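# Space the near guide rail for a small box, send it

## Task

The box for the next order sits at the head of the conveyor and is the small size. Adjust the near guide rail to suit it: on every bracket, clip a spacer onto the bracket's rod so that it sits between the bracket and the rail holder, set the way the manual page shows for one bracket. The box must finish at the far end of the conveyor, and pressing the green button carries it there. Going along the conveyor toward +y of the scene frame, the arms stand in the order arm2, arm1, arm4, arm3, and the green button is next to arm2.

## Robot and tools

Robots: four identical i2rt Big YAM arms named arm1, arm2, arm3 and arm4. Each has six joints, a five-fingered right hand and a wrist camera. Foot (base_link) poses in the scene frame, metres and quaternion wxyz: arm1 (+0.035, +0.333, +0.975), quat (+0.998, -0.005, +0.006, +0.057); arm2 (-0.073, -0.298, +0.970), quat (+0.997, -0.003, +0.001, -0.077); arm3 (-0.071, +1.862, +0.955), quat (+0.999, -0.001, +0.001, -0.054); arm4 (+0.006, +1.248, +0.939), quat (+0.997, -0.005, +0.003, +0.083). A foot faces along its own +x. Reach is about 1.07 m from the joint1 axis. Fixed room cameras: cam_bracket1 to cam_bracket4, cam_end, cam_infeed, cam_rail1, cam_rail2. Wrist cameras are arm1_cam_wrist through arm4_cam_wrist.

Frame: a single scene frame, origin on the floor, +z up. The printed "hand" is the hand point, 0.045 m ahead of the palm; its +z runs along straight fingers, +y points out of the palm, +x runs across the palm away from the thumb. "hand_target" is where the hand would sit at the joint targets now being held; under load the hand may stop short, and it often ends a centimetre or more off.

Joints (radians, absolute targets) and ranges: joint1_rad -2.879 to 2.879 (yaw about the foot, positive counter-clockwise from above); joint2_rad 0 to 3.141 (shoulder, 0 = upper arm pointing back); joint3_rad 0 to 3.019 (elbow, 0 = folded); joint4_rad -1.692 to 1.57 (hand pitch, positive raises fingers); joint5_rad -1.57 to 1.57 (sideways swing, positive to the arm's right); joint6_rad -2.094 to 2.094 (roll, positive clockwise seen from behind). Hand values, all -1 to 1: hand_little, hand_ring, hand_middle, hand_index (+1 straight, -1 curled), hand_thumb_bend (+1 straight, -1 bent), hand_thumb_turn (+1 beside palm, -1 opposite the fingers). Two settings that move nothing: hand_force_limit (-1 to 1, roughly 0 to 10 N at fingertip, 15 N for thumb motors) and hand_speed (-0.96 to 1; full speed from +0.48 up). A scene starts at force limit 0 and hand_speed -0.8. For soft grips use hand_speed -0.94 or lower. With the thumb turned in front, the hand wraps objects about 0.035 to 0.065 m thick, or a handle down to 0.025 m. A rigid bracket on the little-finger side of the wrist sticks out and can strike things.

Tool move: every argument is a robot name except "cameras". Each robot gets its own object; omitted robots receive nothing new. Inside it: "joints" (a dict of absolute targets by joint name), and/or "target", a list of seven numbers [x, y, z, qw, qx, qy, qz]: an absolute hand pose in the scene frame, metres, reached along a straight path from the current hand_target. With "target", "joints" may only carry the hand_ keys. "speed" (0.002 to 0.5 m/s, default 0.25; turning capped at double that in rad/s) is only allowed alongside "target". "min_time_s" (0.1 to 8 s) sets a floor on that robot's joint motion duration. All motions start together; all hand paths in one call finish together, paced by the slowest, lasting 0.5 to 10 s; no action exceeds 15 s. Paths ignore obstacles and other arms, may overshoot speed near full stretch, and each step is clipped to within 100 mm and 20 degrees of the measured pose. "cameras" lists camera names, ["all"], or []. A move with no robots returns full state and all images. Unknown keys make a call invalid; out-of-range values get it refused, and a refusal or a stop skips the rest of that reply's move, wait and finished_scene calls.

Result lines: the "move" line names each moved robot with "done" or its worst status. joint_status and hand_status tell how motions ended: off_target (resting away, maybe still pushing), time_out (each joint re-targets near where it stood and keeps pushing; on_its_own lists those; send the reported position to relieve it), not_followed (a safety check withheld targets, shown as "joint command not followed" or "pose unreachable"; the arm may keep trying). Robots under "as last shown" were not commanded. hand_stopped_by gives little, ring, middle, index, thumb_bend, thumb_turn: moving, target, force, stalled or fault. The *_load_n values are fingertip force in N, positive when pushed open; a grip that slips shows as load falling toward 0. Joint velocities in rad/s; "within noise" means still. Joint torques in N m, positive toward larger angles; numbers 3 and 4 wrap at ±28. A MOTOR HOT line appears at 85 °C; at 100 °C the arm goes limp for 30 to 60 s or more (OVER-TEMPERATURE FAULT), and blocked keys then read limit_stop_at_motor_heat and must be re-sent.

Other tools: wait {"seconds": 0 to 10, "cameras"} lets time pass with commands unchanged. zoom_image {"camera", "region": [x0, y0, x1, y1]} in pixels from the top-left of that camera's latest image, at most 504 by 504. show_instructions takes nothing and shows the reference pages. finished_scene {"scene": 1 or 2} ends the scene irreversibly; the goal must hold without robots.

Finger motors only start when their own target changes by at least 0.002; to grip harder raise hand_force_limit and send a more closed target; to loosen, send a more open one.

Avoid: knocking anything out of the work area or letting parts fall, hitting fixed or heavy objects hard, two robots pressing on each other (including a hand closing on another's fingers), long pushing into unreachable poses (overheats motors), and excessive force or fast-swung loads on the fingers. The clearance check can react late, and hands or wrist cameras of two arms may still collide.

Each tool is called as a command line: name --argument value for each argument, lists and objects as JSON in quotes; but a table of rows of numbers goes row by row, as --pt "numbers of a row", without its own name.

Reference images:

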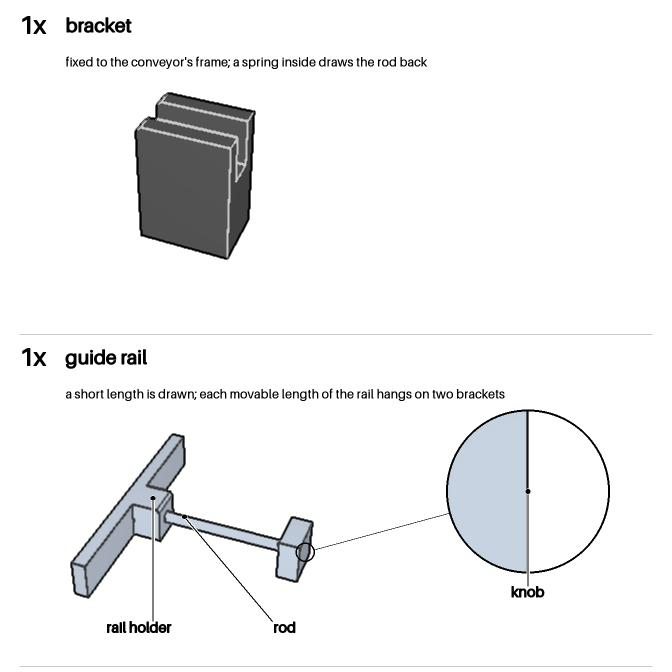

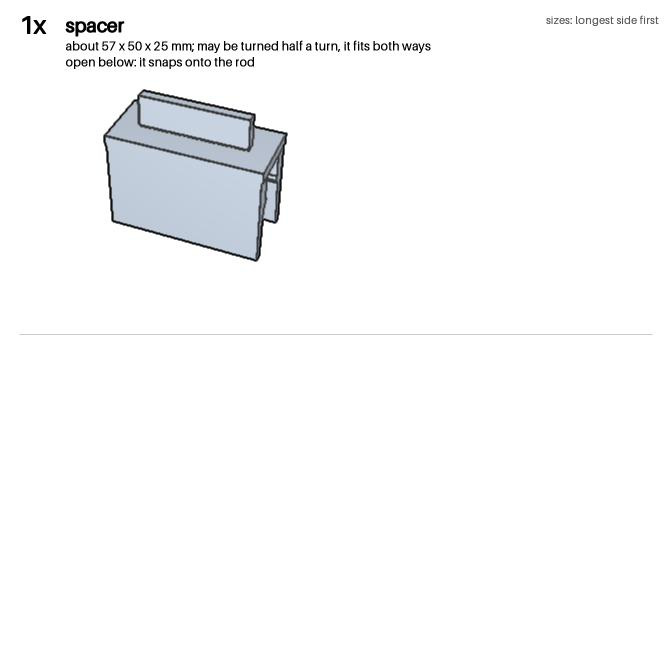

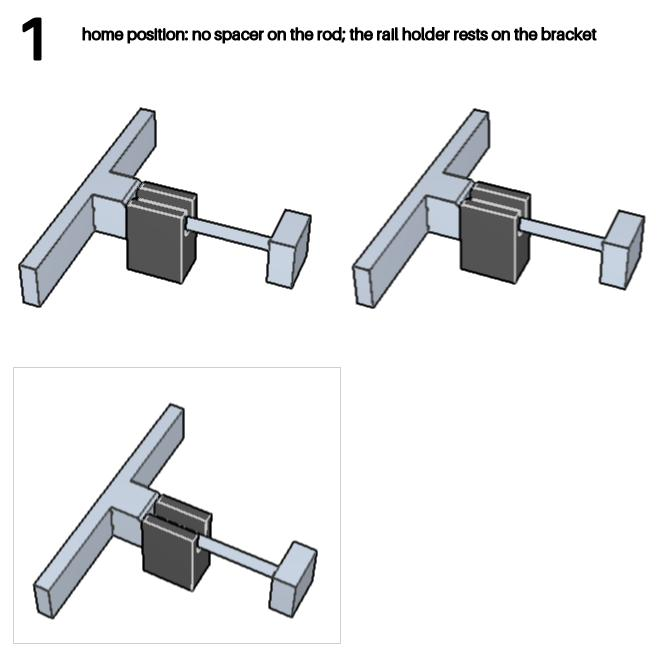

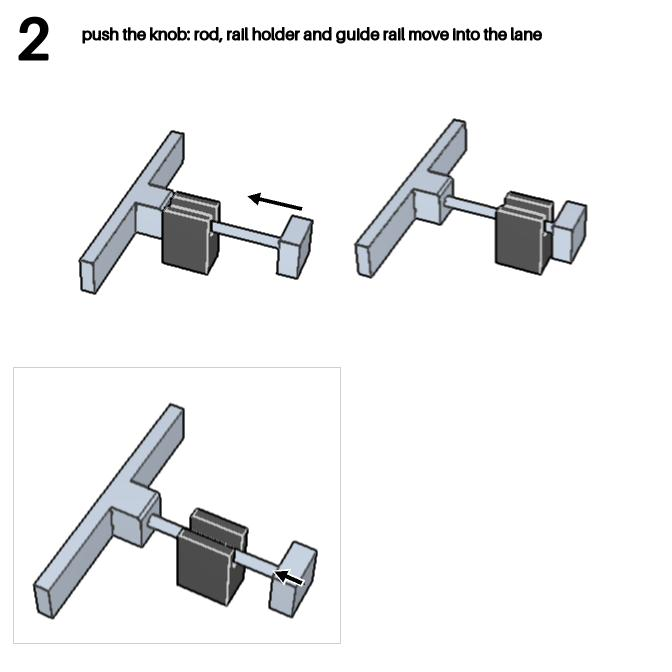

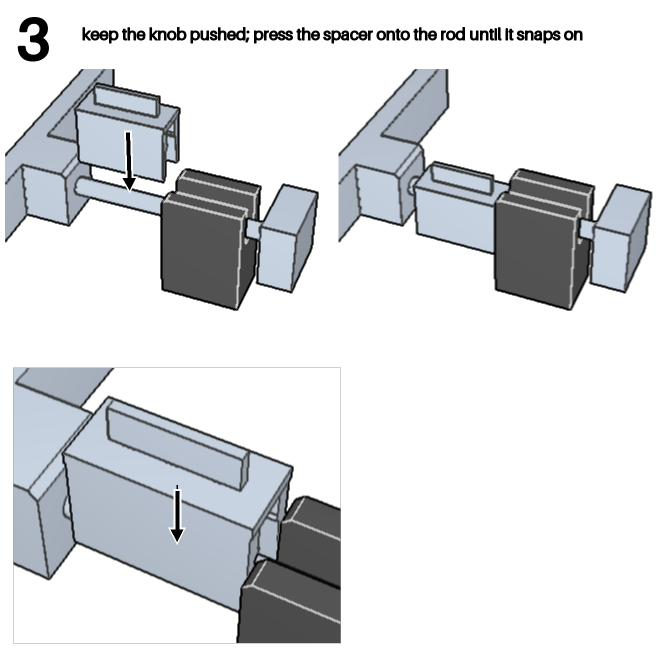

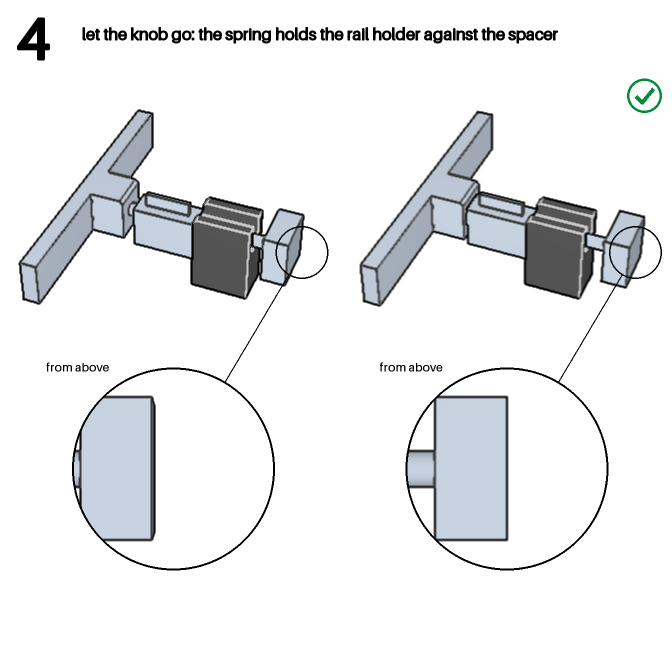

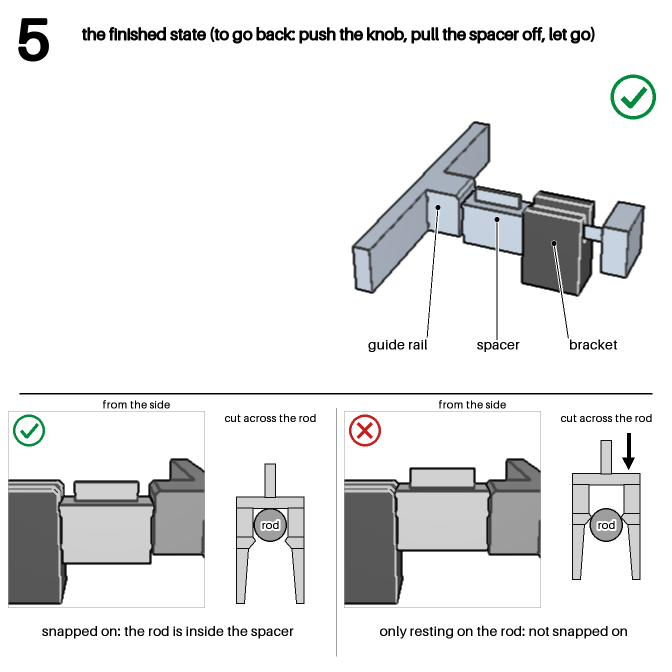

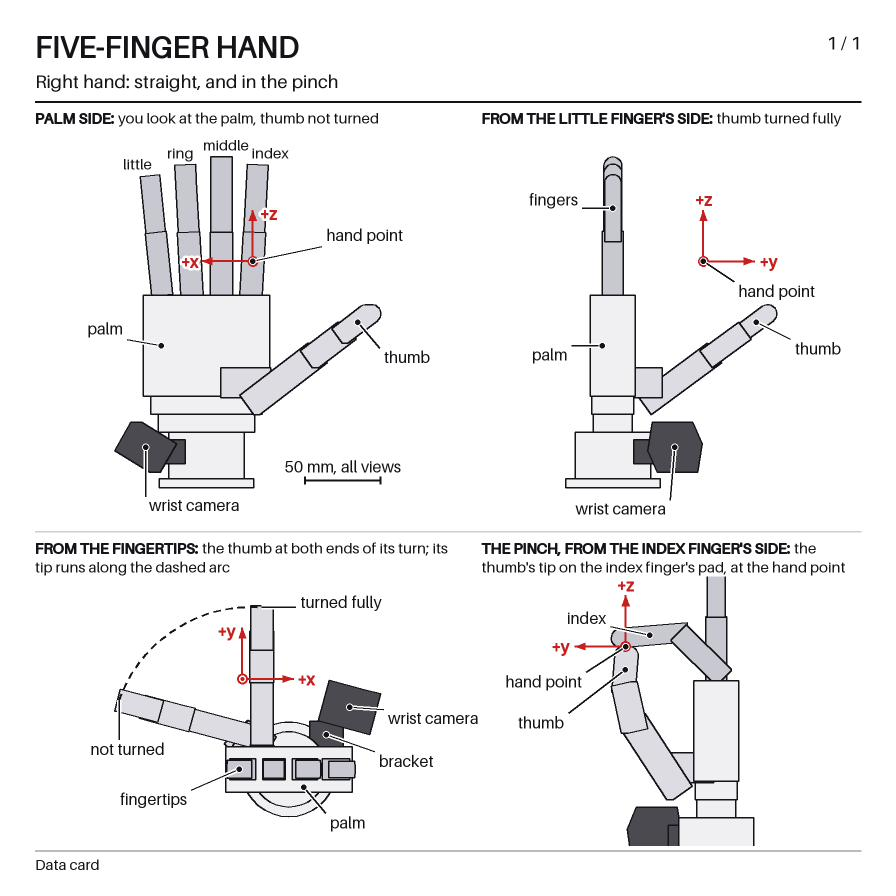

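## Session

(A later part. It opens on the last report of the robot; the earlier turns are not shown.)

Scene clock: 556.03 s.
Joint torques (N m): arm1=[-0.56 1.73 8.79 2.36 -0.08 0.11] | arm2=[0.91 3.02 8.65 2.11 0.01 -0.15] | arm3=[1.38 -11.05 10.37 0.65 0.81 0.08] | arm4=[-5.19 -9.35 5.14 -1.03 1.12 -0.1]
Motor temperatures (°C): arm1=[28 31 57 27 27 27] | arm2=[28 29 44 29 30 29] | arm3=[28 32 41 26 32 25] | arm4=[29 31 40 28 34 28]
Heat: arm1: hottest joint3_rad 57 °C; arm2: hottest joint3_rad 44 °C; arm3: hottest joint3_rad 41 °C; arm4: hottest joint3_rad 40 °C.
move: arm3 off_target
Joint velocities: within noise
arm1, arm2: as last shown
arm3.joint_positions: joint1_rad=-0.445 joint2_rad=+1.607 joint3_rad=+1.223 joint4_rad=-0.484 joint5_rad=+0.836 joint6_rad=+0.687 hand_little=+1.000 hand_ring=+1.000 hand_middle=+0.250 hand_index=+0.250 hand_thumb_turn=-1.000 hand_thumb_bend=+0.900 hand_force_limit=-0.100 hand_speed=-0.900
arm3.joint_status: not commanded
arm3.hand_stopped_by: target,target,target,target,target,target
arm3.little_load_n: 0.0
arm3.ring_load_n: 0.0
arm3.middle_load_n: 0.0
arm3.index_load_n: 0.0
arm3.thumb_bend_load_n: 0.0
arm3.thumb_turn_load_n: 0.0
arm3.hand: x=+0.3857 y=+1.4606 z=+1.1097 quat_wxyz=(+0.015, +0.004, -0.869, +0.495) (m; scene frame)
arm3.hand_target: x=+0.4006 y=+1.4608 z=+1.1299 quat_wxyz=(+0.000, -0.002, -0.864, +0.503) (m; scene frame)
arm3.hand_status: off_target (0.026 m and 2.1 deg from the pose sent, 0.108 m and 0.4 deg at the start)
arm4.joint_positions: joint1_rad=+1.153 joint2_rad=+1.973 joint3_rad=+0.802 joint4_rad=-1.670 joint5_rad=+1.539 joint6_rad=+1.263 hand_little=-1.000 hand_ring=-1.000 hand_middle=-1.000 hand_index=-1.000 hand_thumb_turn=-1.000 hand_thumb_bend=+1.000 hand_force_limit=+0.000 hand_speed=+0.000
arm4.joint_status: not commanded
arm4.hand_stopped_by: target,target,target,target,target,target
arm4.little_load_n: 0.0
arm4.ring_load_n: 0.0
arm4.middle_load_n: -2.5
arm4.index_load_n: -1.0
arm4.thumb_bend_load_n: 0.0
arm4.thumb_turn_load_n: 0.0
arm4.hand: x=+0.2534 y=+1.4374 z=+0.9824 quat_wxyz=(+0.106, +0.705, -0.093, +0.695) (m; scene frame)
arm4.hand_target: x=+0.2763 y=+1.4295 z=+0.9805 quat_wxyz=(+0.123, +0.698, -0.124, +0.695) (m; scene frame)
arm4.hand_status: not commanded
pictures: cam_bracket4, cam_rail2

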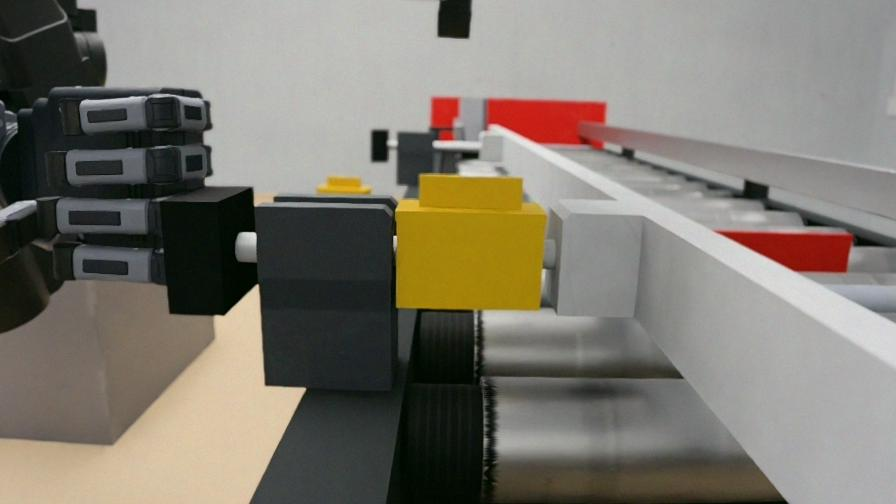

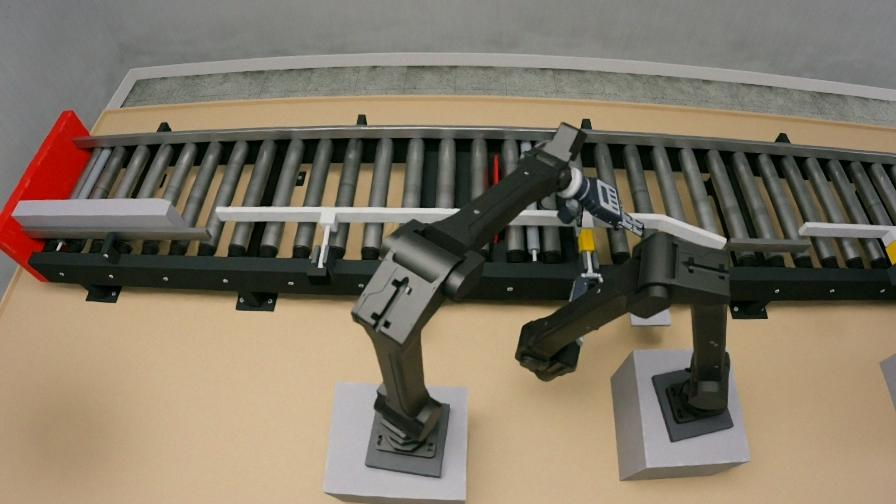

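move --arm3 '{"target":[0.34,1.425,1.135,0.5,0.5,-0.5,0.5],"speed":0.2,"joints":{"hand_index":1,"hand_middle":1,"hand_thumb_bend":0.0,"hand_speed":-0.3}}' --cameras '["cam_rail2","cam_bracket4","arm3_cam_wrist"]'

Scene clock: 572.23 s.
Joint torques (N m): arm1=[-0.32 1.96 8.83 2.28 -0.08 0.08] | arm2=[0.97 3.02 8.65 2.11 0.01 -0.15] | arm3=[0.91 -10.64 5.45 2.22 -0.3 -0.18] | arm4=[-5.13 -9.29 5.15 -1.03 1.13 -0.1]
Motor temperatures (°C): arm1=[28 31 57 27 27 27] | arm2=[28 29 44 29 30 29] | arm3=[28 32 43 26 32 25] | arm4=[29 31 39 28 34 28]
Heat: arm1: hottest joint3_rad 57 °C; arm2: hottest joint3_rad 44 °C; arm3: hottest joint3_rad 43 °C; arm4: hottest joint3_rad 39 °C.
move: arm3 off_target
Joint velocities: within noise
arm1, arm2, arm4: as last shown
arm2.ring_load_n: -0.5
arm2.thumb_turn_load_n: -0.5
arm3.joint_positions: joint1_rad=-0.385 joint2_rad=+1.806 joint3_rad=+1.059 joint4_rad=+0.762 joint5_rad=+1.092 joint6_rad=-1.563 hand_little=+1.000 hand_ring=+1.000 hand_middle=+1.000 hand_index=+1.000 hand_thumb_turn=-1.000 hand_thumb_bend=+0.000 hand_force_limit=-0.100 hand_speed=-0.300
arm3.joint_status: all done
arm3.hand_stopped_by: target,target,target,target,target,target
arm3.little_load_n: 0.0
arm3.ring_load_n: 0.0
arm3.middle_load_n: 0.0
arm3.index_load_n: 0.0
arm3.thumb_bend_load_n: 0.0
arm3.thumb_turn_load_n: 0.5
arm3.hand: x=+0.3350 y=+1.4177 z=+1.1482 quat_wxyz=(+0.501, +0.490, -0.506, +0.503) (m; scene frame)
arm3.hand_target: x=+0.3395 y=+1.4211 z=+1.1367 quat_wxyz=(+0.501, +0.499, -0.498, +0.501) (m; scene frame)
arm3.hand_status: off_target (0.016 m and 1.4 deg from the pose sent, 0.063 m and 92.5 deg at the start)
arm4.middle_load_n: -2.0
arm4.index_load_n: -0.5
arm4.thumb_turn_load_n: 0.5
pictures: arm3_cam_wrist, cam_bracket4, cam_rail2

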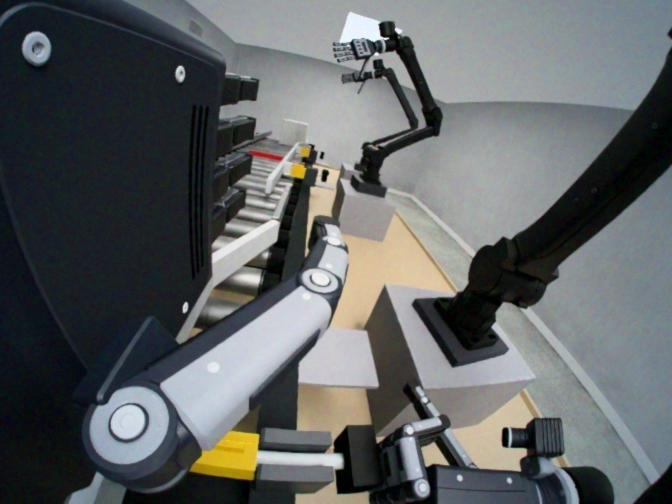

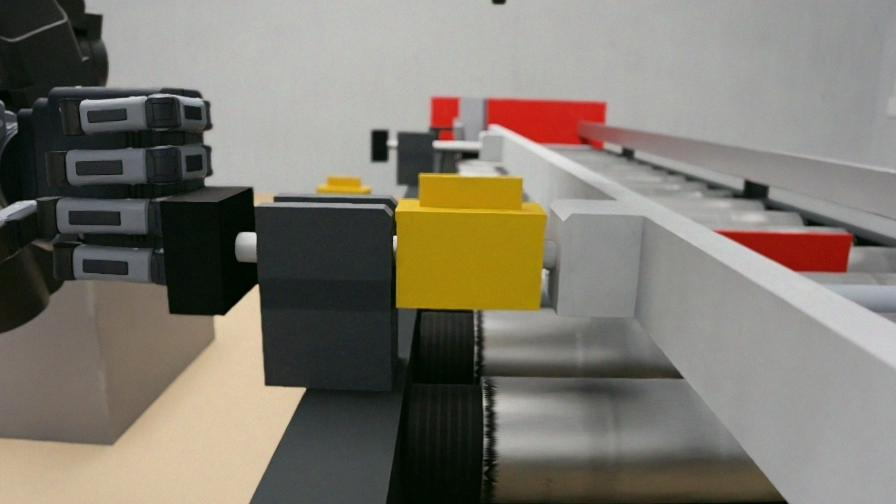

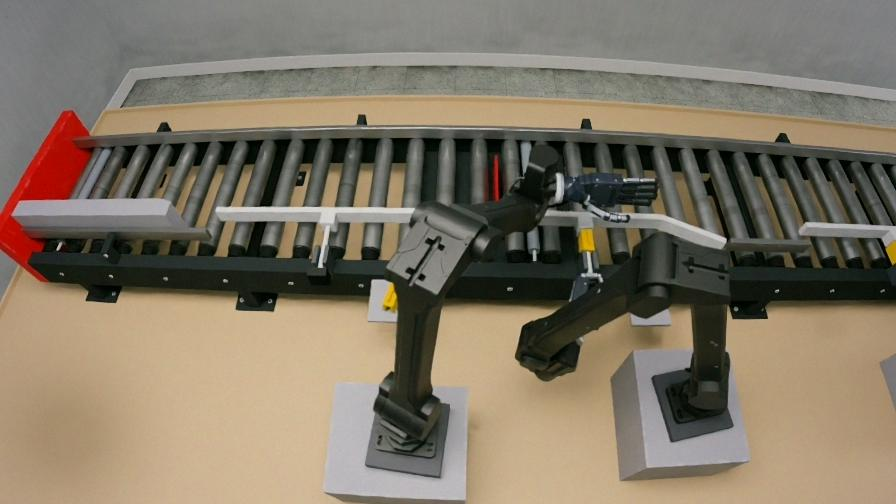

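move --arm3 '{"target":[0.330,1.424,1.072,0.5,0.5,-0.5,0.5],"speed":0.1}' --cameras '["cam_rail2","cam_bracket4","arm3_cam_wrist"]'

zoom_image --camera "cam_bracket4" --region '[370, 20, 610, 220]'

Scene clock: 576.60 s.
Joint torques (N m): arm1=[-0.38 1.79 8.85 2.22 -0.08 0.1] | arm2=[0.97 3.02 8.65 2.13 0.02 -0.15] | arm3=[0.62 -11.4 4.7 2.25 -0.28 -0.07] | arm4=[-4.95 -9.41 5.16 -1.03 1.12 -0.1]
Motor temperatures (°C): arm1=[28 31 57 27 27 27] | arm2=[28 29 44 29 30 29] | arm3=[28 32 43 26 32 25] | arm4=[29 31 39 28 34 28]
Heat: arm1: hottest joint3_rad 57 °C; arm2: hottest joint3_rad 44 °C; arm3: hottest joint3_rad 43 °C; arm4: hottest joint3_rad 39 °C.
move: arm3 done
Joint velocities: within noise
arm1.joint_positions: joint1_rad=+0.136 joint2_rad=+0.617 joint3_rad=+1.332 joint4_rad=-1.203 joint5_rad=-0.121 joint6_rad=-1.300 hand_little=+1.000 hand_ring=+1.000 hand_middle=+1.000 hand_index=+1.000 hand_thumb_turn=+1.000 hand_thumb_bend=+1.000 hand_force_limit=+0.000 hand_speed=-0.800
arm1.joint_status: not commanded
arm1.hand_stopped_by: target,target,target,target,target,target
arm1.little_load_n: 0.0
arm1.ring_load_n: 0.0
arm1.middle_load_n: 0.0
arm1.index_load_n: 0.0
arm1.thumb_bend_load_n: 0.0
arm1.thumb_turn_load_n: 0.0
arm1.hand: x=+0.2992 y=+0.3763 z=+1.4587 quat_wxyz=(-0.178, +0.860, +0.023, +0.478) (m; scene frame)
arm1.hand_target: x=+0.2980 y=+0.3761 z=+1.4709 quat_wxyz=(-0.180, +0.853, +0.024, +0.489) (m; scene frame)
arm1.hand_status: not commanded
arm2.joint_positions: joint1_rad=-0.027 joint2_rad=+0.640 joint3_rad=+1.404 joint4_rad=-1.216 joint5_rad=-0.086 joint6_rad=-1.008 hand_little=+1.000 hand_ring=+1.000 hand_middle=+1.000 hand_index=+1.000 hand_thumb_turn=+1.000 hand_thumb_bend=+1.000 hand_force_limit=+0.000 hand_speed=-0.800
arm2.joint_status: not commanded
arm2.hand_stopped_by: target,target,target,target,target,target
arm2.little_load_n: 0.0
arm2.ring_load_n: 0.0
arm2.middle_load_n: 0.0
arm2.index_load_n: 0.0
arm2.thumb_bend_load_n: 0.0
arm2.thumb_turn_load_n: 0.0
arm2.hand: x=+0.1735 y=-0.3588 z=+1.4749 quat_wxyz=(-0.134, +0.798, -0.285, +0.513) (m; scene frame)
arm2.hand_target: x=+0.1724 y=-0.3585 z=+1.4879 quat_wxyz=(-0.136, +0.791, -0.282, +0.525) (m; scene frame)
arm2.hand_status: not commanded
arm3.joint_positions: joint1_rad=-0.385 joint2_rad=+1.924 joint3_rad=+0.999 joint4_rad=+0.920 joint5_rad=+1.089 joint6_rad=-1.564 hand_little=+1.000 hand_ring=+1.000 hand_middle=+1.000 hand_index=+1.000 hand_thumb_turn=-1.000 hand_thumb_bend=+0.000 hand_force_limit=-0.100 hand_speed=-0.300
arm3.joint_status: not commanded
arm3.hand_stopped_by: target,target,target,target,target,target
arm3.little_load_n: 0.0
arm3.ring_load_n: 0.0
arm3.middle_load_n: 0.0
arm3.index_load_n: 0.0
arm3.thumb_bend_load_n: 0.0
arm3.thumb_turn_load_n: 0.0
arm3.hand: x=+0.3261 y=+1.4224 z=+1.0800 quat_wxyz=(+0.503, +0.498, -0.503, +0.497) (m; scene frame)
arm3.hand_target: x=+0.3288 y=+1.4247 z=+1.0725 quat_wxyz=(+0.500, +0.501, -0.500, +0.499) (m; scene frame)
arm3.hand_status: done (0.009 m and 0.6 deg from the pose sent, 0.077 m and 1.4 deg at the start)
arm4: as last shown
arm4.thumb_turn_load_n: 0.0
pictures: arm3_cam_wrist, cam_bracket4, cam_rail2

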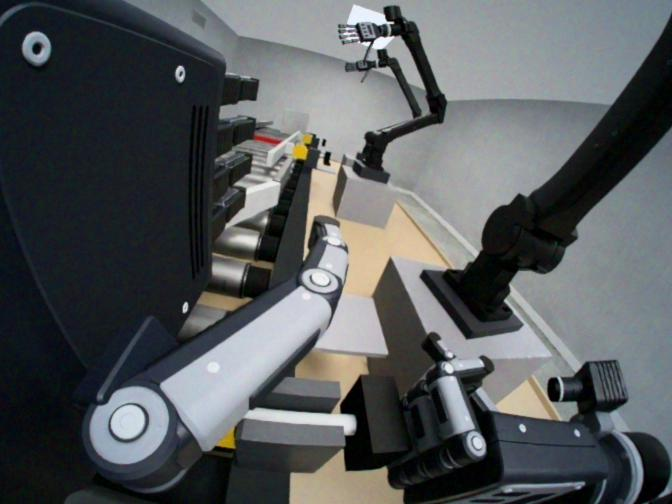

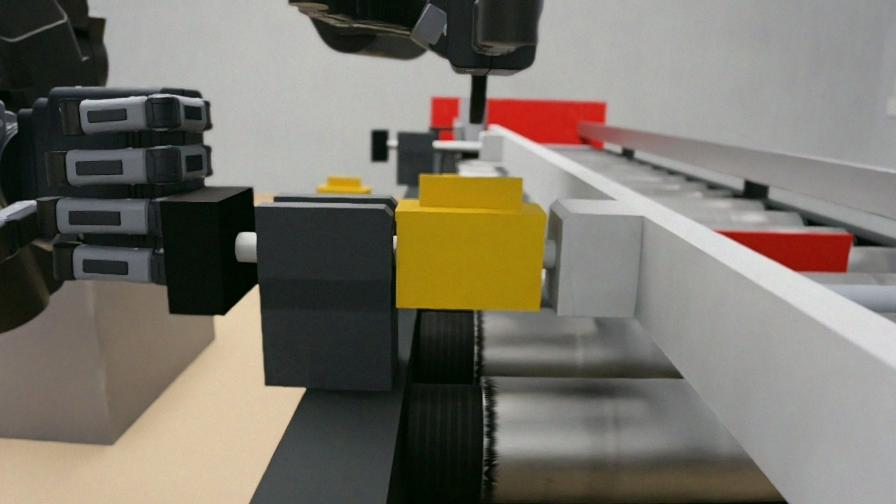

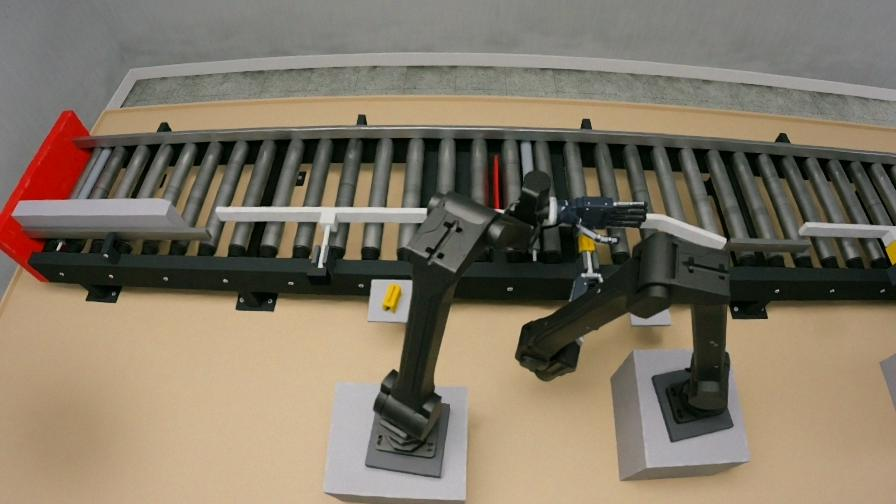

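Scaled by 2.100.

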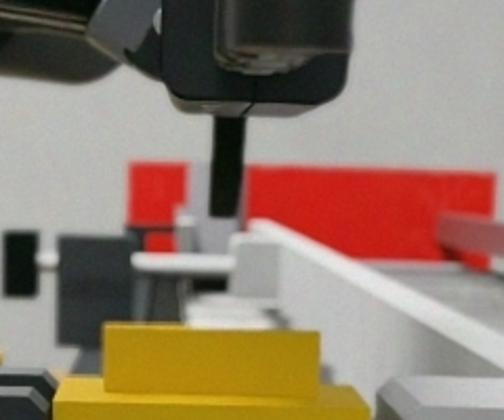

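move --arm3 '{"target":[0.323,1.424,1.045,0.5,0.5,-0.5,0.5],"speed":0.06}' --cameras '["cam_bracket4"]'

zoom_image --camera "cam_bracket4" --region '[370, 100, 610, 320]'

Scene clock: 581.53 s.
Joint torques (N m): arm1=[-0.03 1.61 8.87 2.44 -0.08 0.1] | arm2=[0.97 3.02 8.66 2.11 0.02 -0.14] | arm3=[0.15 -11.34 4.23 2.25 -0.28 -0.05] | arm4=[-5.07 -9.35 5.14 -1.01 1.12 -0.1]
Motor temperatures (°C): arm1=[28 31 57 27 27 27] | arm2=[28 29 44 29 30 29] | arm3=[28 32 42 26 31 25] | arm4=[29 31 39 28 34 28]
Heat: arm1: hottest joint3_rad 57 °C; arm2: hottest joint3_rad 44 °C; arm3: hottest joint3_rad 42 °C; arm4: hottest joint3_rad 39 °C.
move: arm3 done
Joint velocities: within noise
arm1, arm2, arm4: as last shown
arm3.joint_positions: joint1_rad=-0.385 joint2_rad=+1.980 joint3_rad=+0.981 joint4_rad=+0.995 joint5_rad=+1.083 joint6_rad=-1.564 hand_little=+1.000 hand_ring=+1.000 hand_middle=+1.000 hand_index=+1.000 hand_thumb_turn=-1.000 hand_thumb_bend=+0.000 hand_force_limit=-0.100 hand_speed=-0.300
arm3.joint_status: not commanded
arm3.hand_stopped_by: target,target,target,target,target,target
arm3.little_load_n: 0.0
arm3.ring_load_n: 0.0
arm3.middle_load_n: 0.0
arm3.index_load_n: 0.0
arm3.thumb_bend_load_n: 0.0
arm3.thumb_turn_load_n: 0.5
arm3.hand: x=+0.3228 y=+1.4244 z=+1.0528 quat_wxyz=(+0.501, +0.499, -0.501, +0.499) (m; scene frame)
arm3.hand_target: x=+0.3224 y=+1.4244 z=+1.0453 quat_wxyz=(+0.500, +0.500, -0.500, +0.500) (m; scene frame)
arm3.hand_status: done (0.008 m and 0.3 deg from the pose sent, 0.035 m and 0.6 deg at the start)
pictures: cam_bracket4

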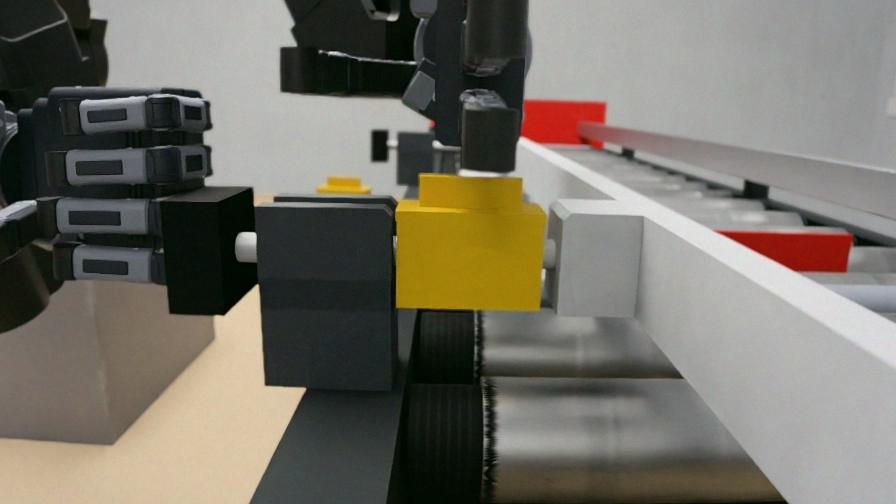

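Scaled by 2.100.

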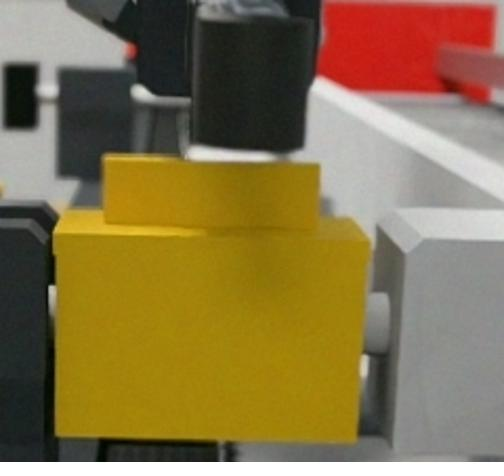

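move --arm3 '{"target":[0.323,1.424,1.018,0.5,0.5,-0.5,0.5],"speed":0.05}' --cameras '["cam_bracket4"]'

zoom_image --camera "cam_bracket4" --region '[370, 100, 610, 320]'

Scene clock: 587.27 s.
Joint torques (N m): arm1=[-0.62 1.44 8.94 2.26 -0.06 0.12] | arm2=[0.91 3.02 8.65 2.11 0.02 -0.14] | arm3=[0.21 -9.99 4.22 1.89 -0.3 -0.05] | arm4=[-5.13 -9.35 5.15 -1.03 1.13 -0.09]
Motor temperatures (°C): arm1=[28 31 57 27 27 27] | arm2=[28 29 44 29 30 29] | arm3=[28 32 41 26 31 25] | arm4=[29 31 39 28 34 28]
Heat: arm1: hottest joint3_rad 57 °C; arm2: hottest joint3_rad 44 °C; arm3: hottest joint3_rad 41 °C; arm4: hottest joint3_rad 39 °C.
move: arm3 off_target
Joint velocities: within noise
arm1, arm2, arm4: as last shown
arm3.joint_positions: joint1_rad=-0.385 joint2_rad=+2.023 joint3_rad=+0.982 joint4_rad=+1.064 joint5_rad=+1.089 joint6_rad=-1.566 hand_little=+1.000 hand_ring=+1.000 hand_middle=+1.000 hand_index=+1.000 hand_thumb_turn=-1.000 hand_thumb_bend=+0.000 hand_force_limit=-0.100 hand_speed=-0.300
arm3.joint_status: not commanded
arm3.hand_stopped_by: target,target,target,target,target,target
arm3.little_load_n: 0.0
arm3.ring_load_n: 0.0
arm3.middle_load_n: 0.0
arm3.index_load_n: 0.0
arm3.thumb_bend_load_n: 0.0
arm3.thumb_turn_load_n: 0.5
arm3.hand: x=+0.3223 y=+1.4243 z=+1.0382 quat_wxyz=(+0.500, +0.488, -0.505, +0.506) (m; scene frame)
arm3.hand_target: x=+0.3213 y=+1.4247 z=+1.0191 quat_wxyz=(+0.502, +0.499, -0.501, +0.498) (m; scene frame)
arm3.hand_status: off_target (0.020 m and 1.6 deg from the pose sent, 0.035 m and 0.3 deg at the start)
arm4.thumb_turn_load_n: 0.5
pictures: cam_bracket4

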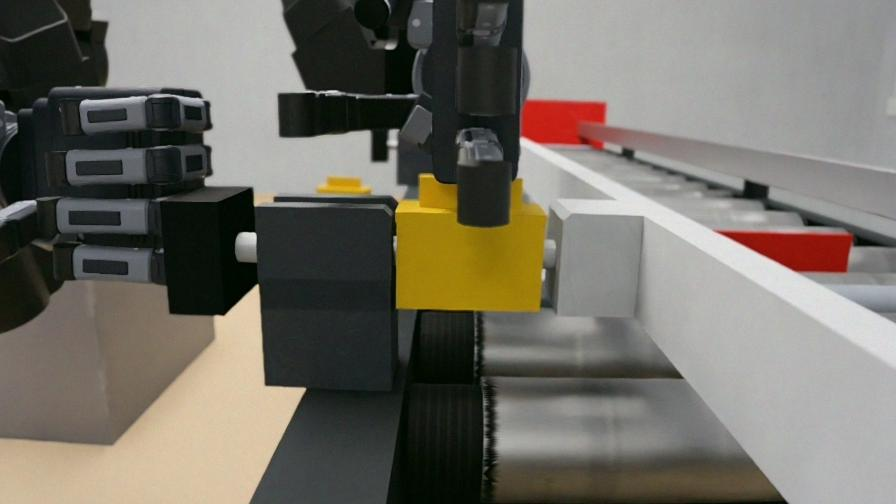

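Scaled by 2.100.

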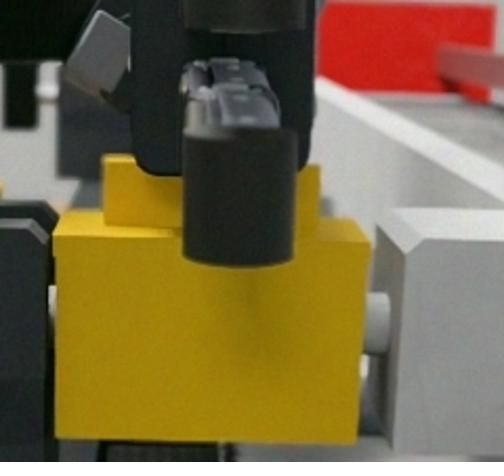

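move --arm3 '{"target":[0.323,1.430,0.990,0.492,0.508,-0.508,0.492],"speed":0.05}' --cameras '["cam_bracket4"]'

zoom_image --camera "cam_bracket4" --region '[370, 100, 610, 320]'

Scene clock: 591.97 s.
Joint torques (N m): arm1=[-0.44 1.9 8.75 2.37 -0.06 0.09] | arm2=[1.03 3.08 8.66 2.11 0.02 -0.14] | arm3=[0.85 -7.82 3.44 0.91 -0.21 0.29] | arm4=[-5.07 -9.29 5.16 -0.99 1.13 -0.09]
Motor temperatures (°C): arm1=[28 31 57 27 27 27] | arm2=[28 29 44 29 30 29] | arm3=[28 32 41 26 31 25] | arm4=[29 31 39 28 34 28]
Heat: arm1: hottest joint3_rad 57 °C; arm2: hottest joint3_rad 44 °C; arm3: hottest joint3_rad 41 °C; arm4: hottest joint3_rad 39 °C.
move: arm3 off_target
Joint velocities: within noise
arm1, arm2, arm4: as last shown
arm3.joint_positions: joint1_rad=-0.385 joint2_rad=+2.024 joint3_rad=+0.982 joint4_rad=+1.066 joint5_rad=+1.094 joint6_rad=-1.548 hand_little=+1.000 hand_ring=+1.000 hand_middle=+1.000 hand_index=+1.000 hand_thumb_turn=-1.000 hand_thumb_bend=+0.000 hand_force_limit=-0.100 hand_speed=-0.300
arm3.joint_status: not commanded
arm3.hand_stopped_by: target,target,target,target,target,target
arm3.little_load_n: 0.0
arm3.ring_load_n: 0.0
arm3.middle_load_n: 0.0
arm3.index_load_n: 0.0
arm3.thumb_bend_load_n: 0.0
arm3.thumb_turn_load_n: 0.0
arm3.hand: x=+0.3220 y=+1.4246 z=+1.0365 quat_wxyz=(+0.497, +0.482, -0.511, +0.510) (m; scene frame)
arm3.hand_target: x=+0.3190 y=+1.4319 z=+0.9937 quat_wxyz=(+0.496, +0.508, -0.507, +0.489) (m; scene frame)
arm3.hand_status: off_target (0.047 m and 3.6 deg from the pose sent, 0.049 m and 3.0 deg at the start)
pictures: cam_bracket4

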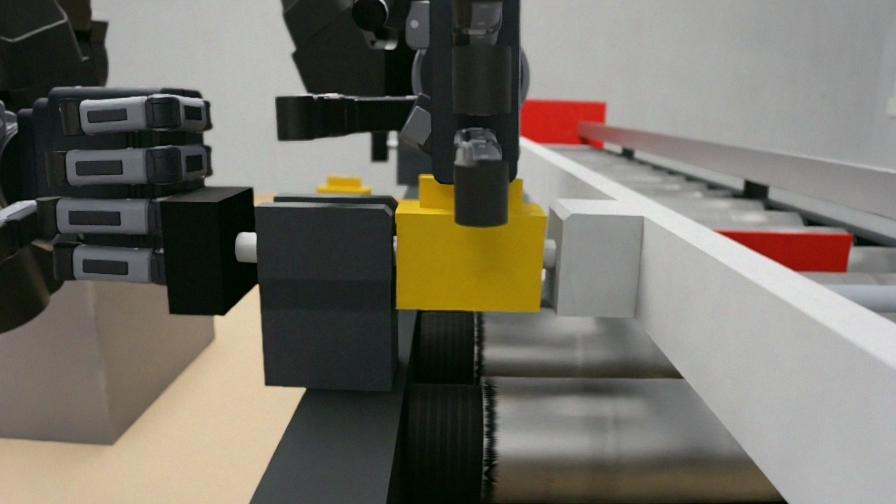

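Scaled by 2.100.

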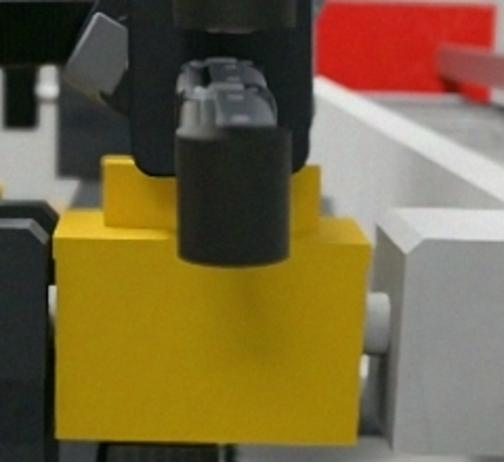

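move --arm3 '{"target":[0.323,1.430,0.968,0.492,0.508,-0.508,0.492],"speed":0.05}' --cameras '["cam_bracket4"]'

zoom_image --camera "cam_bracket4" --region '[370, 100, 610, 320]'

Scene clock: 595.13 s.
Joint torques (N m): arm1=[-0.09 1.49 8.91 2.36 -0.04 0.09] | arm2=[0.97 3.02 8.65 2.11 0.02 -0.15] | arm3=[0.91 -6.48 3.26 0.69 -0.4 0.24] | arm4=[-5.07 -9.29 5.18 -1.01 1.12 -0.1]
Motor temperatures (°C): arm1=[28 31 57 27 27 27] | arm2=[28 29 44 29 30 29] | arm3=[28 32 41 26 31 25] | arm4=[29 31 39 28 34 28]
Heat: arm1: hottest joint3_rad 57 °C; arm2: hottest joint3_rad 44 °C; arm3: hottest joint3_rad 41 °C; arm4: hottest joint3_rad 39 °C.
move: arm3 off_target
Joint velocities: within noise
arm1, arm2, arm4: as last shown
arm3.joint_positions: joint1_rad=-0.385 joint2_rad=+2.055 joint3_rad=+0.985 joint4_rad=+1.118 joint5_rad=+1.092 joint6_rad=-1.532 hand_little=+1.000 hand_ring=+1.000 hand_middle=+1.000 hand_index=+1.000 hand_thumb_turn=-1.000 hand_thumb_bend=+0.000 hand_force_limit=-0.100 hand_speed=-0.300
arm3.joint_status: not commanded
arm3.hand_stopped_by: target,target,target,target,target,target
arm3.little_load_n: 0.0
arm3.ring_load_n: 0.0
arm3.middle_load_n: 0.0
arm3.index_load_n: -0.5
arm3.thumb_bend_load_n: 0.0
arm3.thumb_turn_load_n: 0.0
arm3.hand: x=+0.3236 y=+1.4240 z=+1.0260 quat_wxyz=(+0.489, +0.470, -0.516, +0.522) (m; scene frame)
arm3.hand_target: x=+0.3186 y=+1.4327 z=+0.9720 quat_wxyz=(+0.492, +0.507, -0.508, +0.493) (m; scene frame)
arm3.hand_status: off_target (0.058 m and 5.6 deg from the pose sent, 0.069 m and 3.6 deg at the start)
arm4.thumb_turn_load_n: 0.0
pictures: cam_bracket4

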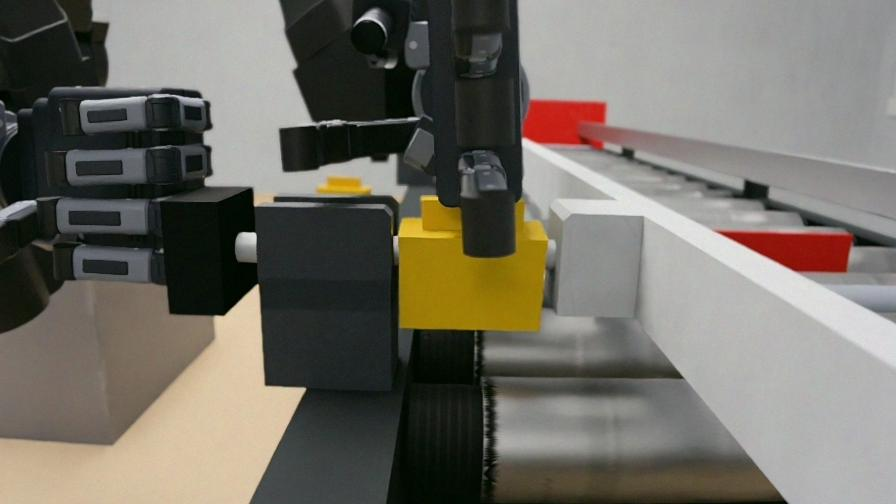

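Scaled by 2.100.

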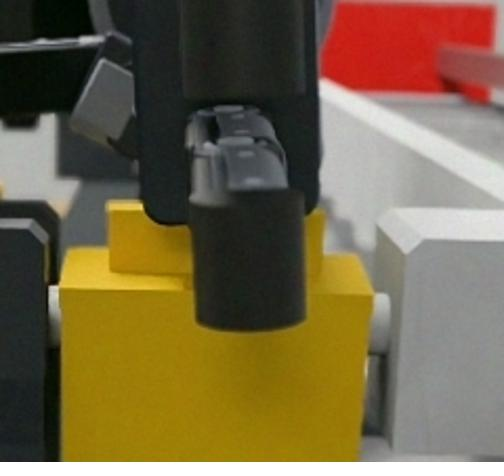

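move --arm3 '{"target":[0.326,1.426,1.07,0.5,0.5,-0.5,0.5],"speed":0.1}'

move --arm3 '{"target":[0.335,1.435,1.17,0.5,0.5,-0.5,0.5],"speed":0.2}' --cameras '["cam_bracket4","cam_bracket3","cam_rail2"]'

Scene clock: 602.80 s.
Joint torques (N m): arm1=[-0.62 2.02 8.91 2.39 -0.06 0.15] | arm2=[0.97 3.08 8.65 2.13 0.01 -0.15] | arm3=[0.62 -12.16 5.14 0.85 -0.28 -0.19] | arm4=[-4.95 -9.29 5.18 -1.03 1.12 -0.1]
Motor temperatures (°C): arm1=[28 31 57 27 27 27] | arm2=[28 29 44 29 30 29] | arm3=[28 31 40 26 31 25] | arm4=[29 31 39 28 34 28]
Heat: arm1: hottest joint3_rad 57 °C; arm2: hottest joint3_rad 44 °C; arm3: hottest joint3_rad 40 °C; arm4: hottest joint3_rad 39 °C.
move: arm3 done
Joint velocities: within noise
arm1, arm2, arm4: as last shown
arm2.index_load_n: -0.5
arm3.joint_positions: joint1_rad=-0.385 joint2_rad=+1.941 joint3_rad=+0.981 joint4_rad=+0.966 joint5_rad=+1.079 joint6_rad=-1.543 hand_little=+1.000 hand_ring=+1.000 hand_middle=+1.000 hand_index=+1.000 hand_thumb_turn=-1.000 hand_thumb_bend=+0.000 hand_force_limit=-0.100 hand_speed=-0.300
arm3.joint_status: not commanded
arm3.hand_stopped_by: target,target,target,target,target,target
arm3.little_load_n: 0.0
arm3.ring_load_n: 0.0
arm3.middle_load_n: 0.0
arm3.index_load_n: 0.0
arm3.thumb_bend_load_n: 0.0
arm3.thumb_turn_load_n: 0.0
arm3.hand: x=+0.3244 y=+1.4241 z=+1.0686 quat_wxyz=(+0.494, +0.491, -0.506, +0.508) (m; scene frame)
arm3.hand_target: x=+0.3284 y=+1.4254 z=+1.0676 quat_wxyz=(+0.495, +0.501, -0.500, +0.504) (m; scene frame)
arm3.hand_status: done (0.003 m and 1.7 deg from the pose sent, 0.044 m and 4.8 deg at the start)
pictures: none

Scene clock: 604.00 s.
Joint torques (N m): arm1=[-0.26 1.96 8.92 2.35 -0.1 0.1] | arm2=[0.91 3.02 8.65 2.13 0.01 -0.14] | arm3=[1.26 -10.58 8.34 0.81 0.18 -0.12] | arm4=[-5.07 -9.41 5.15 -1.03 1.12 -0.1]
Motor temperatures (°C): arm1=[28 31 57 27 27 27] | arm2=[28 29 44 29 30 29] | arm3=[28 31 40 26 31 25] | arm4=[29 31 39 28 34 28]
Heat: arm1: hottest joint3_rad 57 °C; arm2: hottest joint3_rad 44 °C; arm3: hottest joint3_rad 40 °C; arm4: hottest joint3_rad 39 °C.
move: arm3 done
Joint velocities: within noise
arm1, arm2: as last shown
arm1.thumb_turn_load_n: 0.5
arm2.index_load_n: 0.0
arm3.joint_positions: joint1_rad=-0.367 joint2_rad=+1.733 joint3_rad=+1.019 joint4_rad=+0.711 joint5_rad=+1.102 joint6_rad=-1.561 hand_little=+1.000 hand_ring=+1.000 hand_middle=+1.000 hand_index=+1.000 hand_thumb_turn=-1.000 hand_thumb_bend=+0.000 hand_force_limit=-0.100 hand_speed=-0.300
arm3.joint_status: not commanded
arm3.hand_stopped_by: target,target,target,target,target,target
arm3.little_load_n: 0.0
arm3.ring_load_n: 0.0
arm3.middle_load_n: 0.0
arm3.index_load_n: -0.5
arm3.thumb_bend_load_n: 0.0
arm3.thumb_turn_load_n: 0.0
arm3.hand: x=+0.3252 y=+1.4342 z=+1.1662 quat_wxyz=(+0.500, +0.497, -0.502, +0.500) (m; scene frame)
arm3.hand_target: x=+0.3376 y=+1.4365 z=+1.1700 quat_wxyz=(+0.499, +0.500, -0.499, +0.502) (m; scene frame)
arm3.hand_status: done (0.010 m and 0.4 deg from the pose sent, 0.103 m and 1.7 deg at the start)
arm4.joint_positions: joint1_rad=+1.153 joint2_rad=+1.973 joint3_rad=+0.802 joint4_rad=-1.670 joint5_rad=+1.539 joint6_rad=+1.263 hand_little=-1.000 hand_ring=-1.000 hand_middle=-1.000 hand_index=-1.000 hand_thumb_turn=-1.000 hand_thumb_bend=+1.000 hand_force_limit=+0.000 hand_speed=+0.000
arm4.joint_status: not commanded
arm4.hand_stopped_by: target,target,target,target,target,target
arm4.little_load_n: 0.0
arm4.ring_load_n: 0.0
arm4.middle_load_n: -2.0
arm4.index_load_n: -0.5
arm4.thumb_bend_load_n: 0.0
arm4.thumb_turn_load_n: 0.0
arm4.hand: x=+0.2534 y=+1.4374 z=+0.9824 quat_wxyz=(+0.106, +0.705, -0.093, +0.695) (m; scene frame)
arm4.hand_target: x=+0.2763 y=+1.4295 z=+0.9805 quat_wxyz=(+0.123, +0.698, -0.124, +0.695) (m; scene frame)
arm4.hand_status: not commanded
pictures: cam_bracket3, cam_bracket4, cam_rail2

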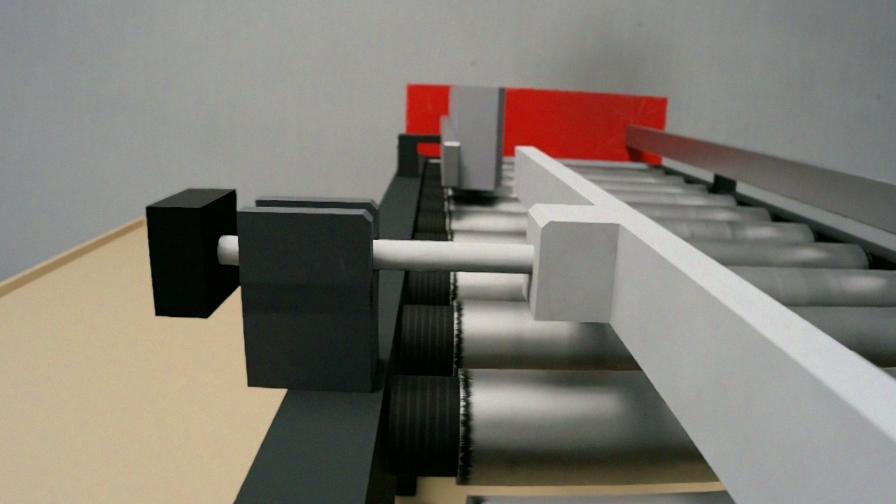

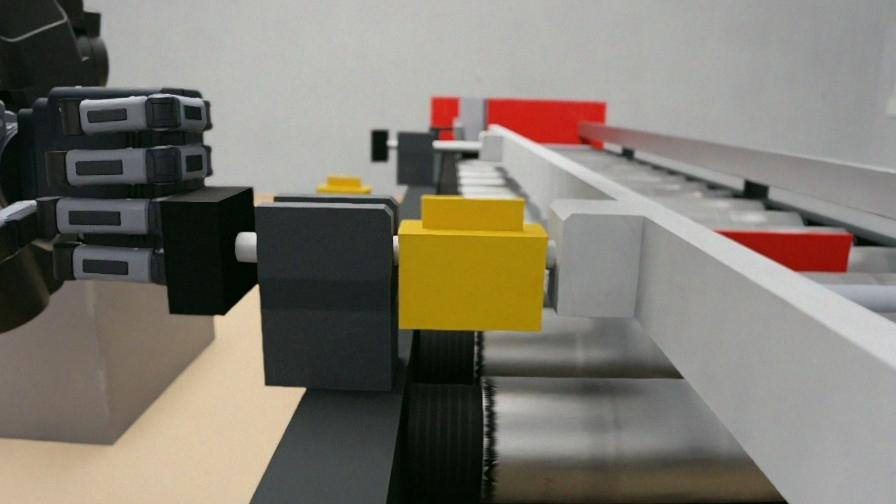

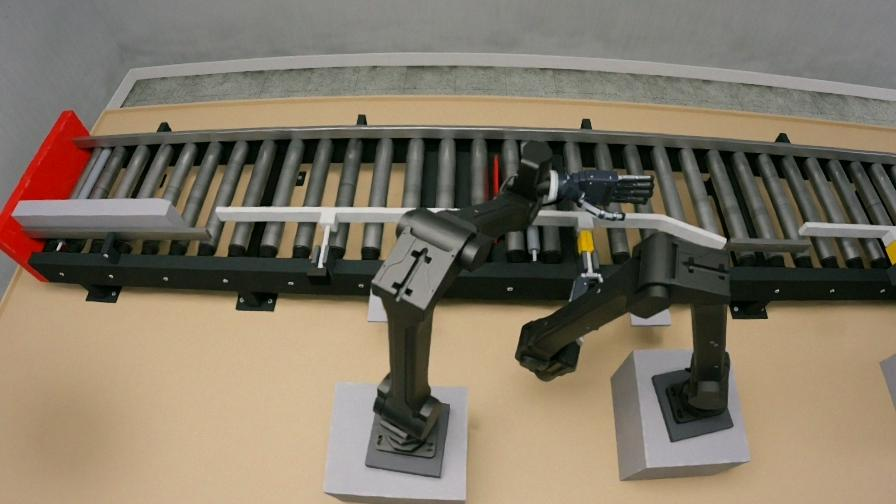

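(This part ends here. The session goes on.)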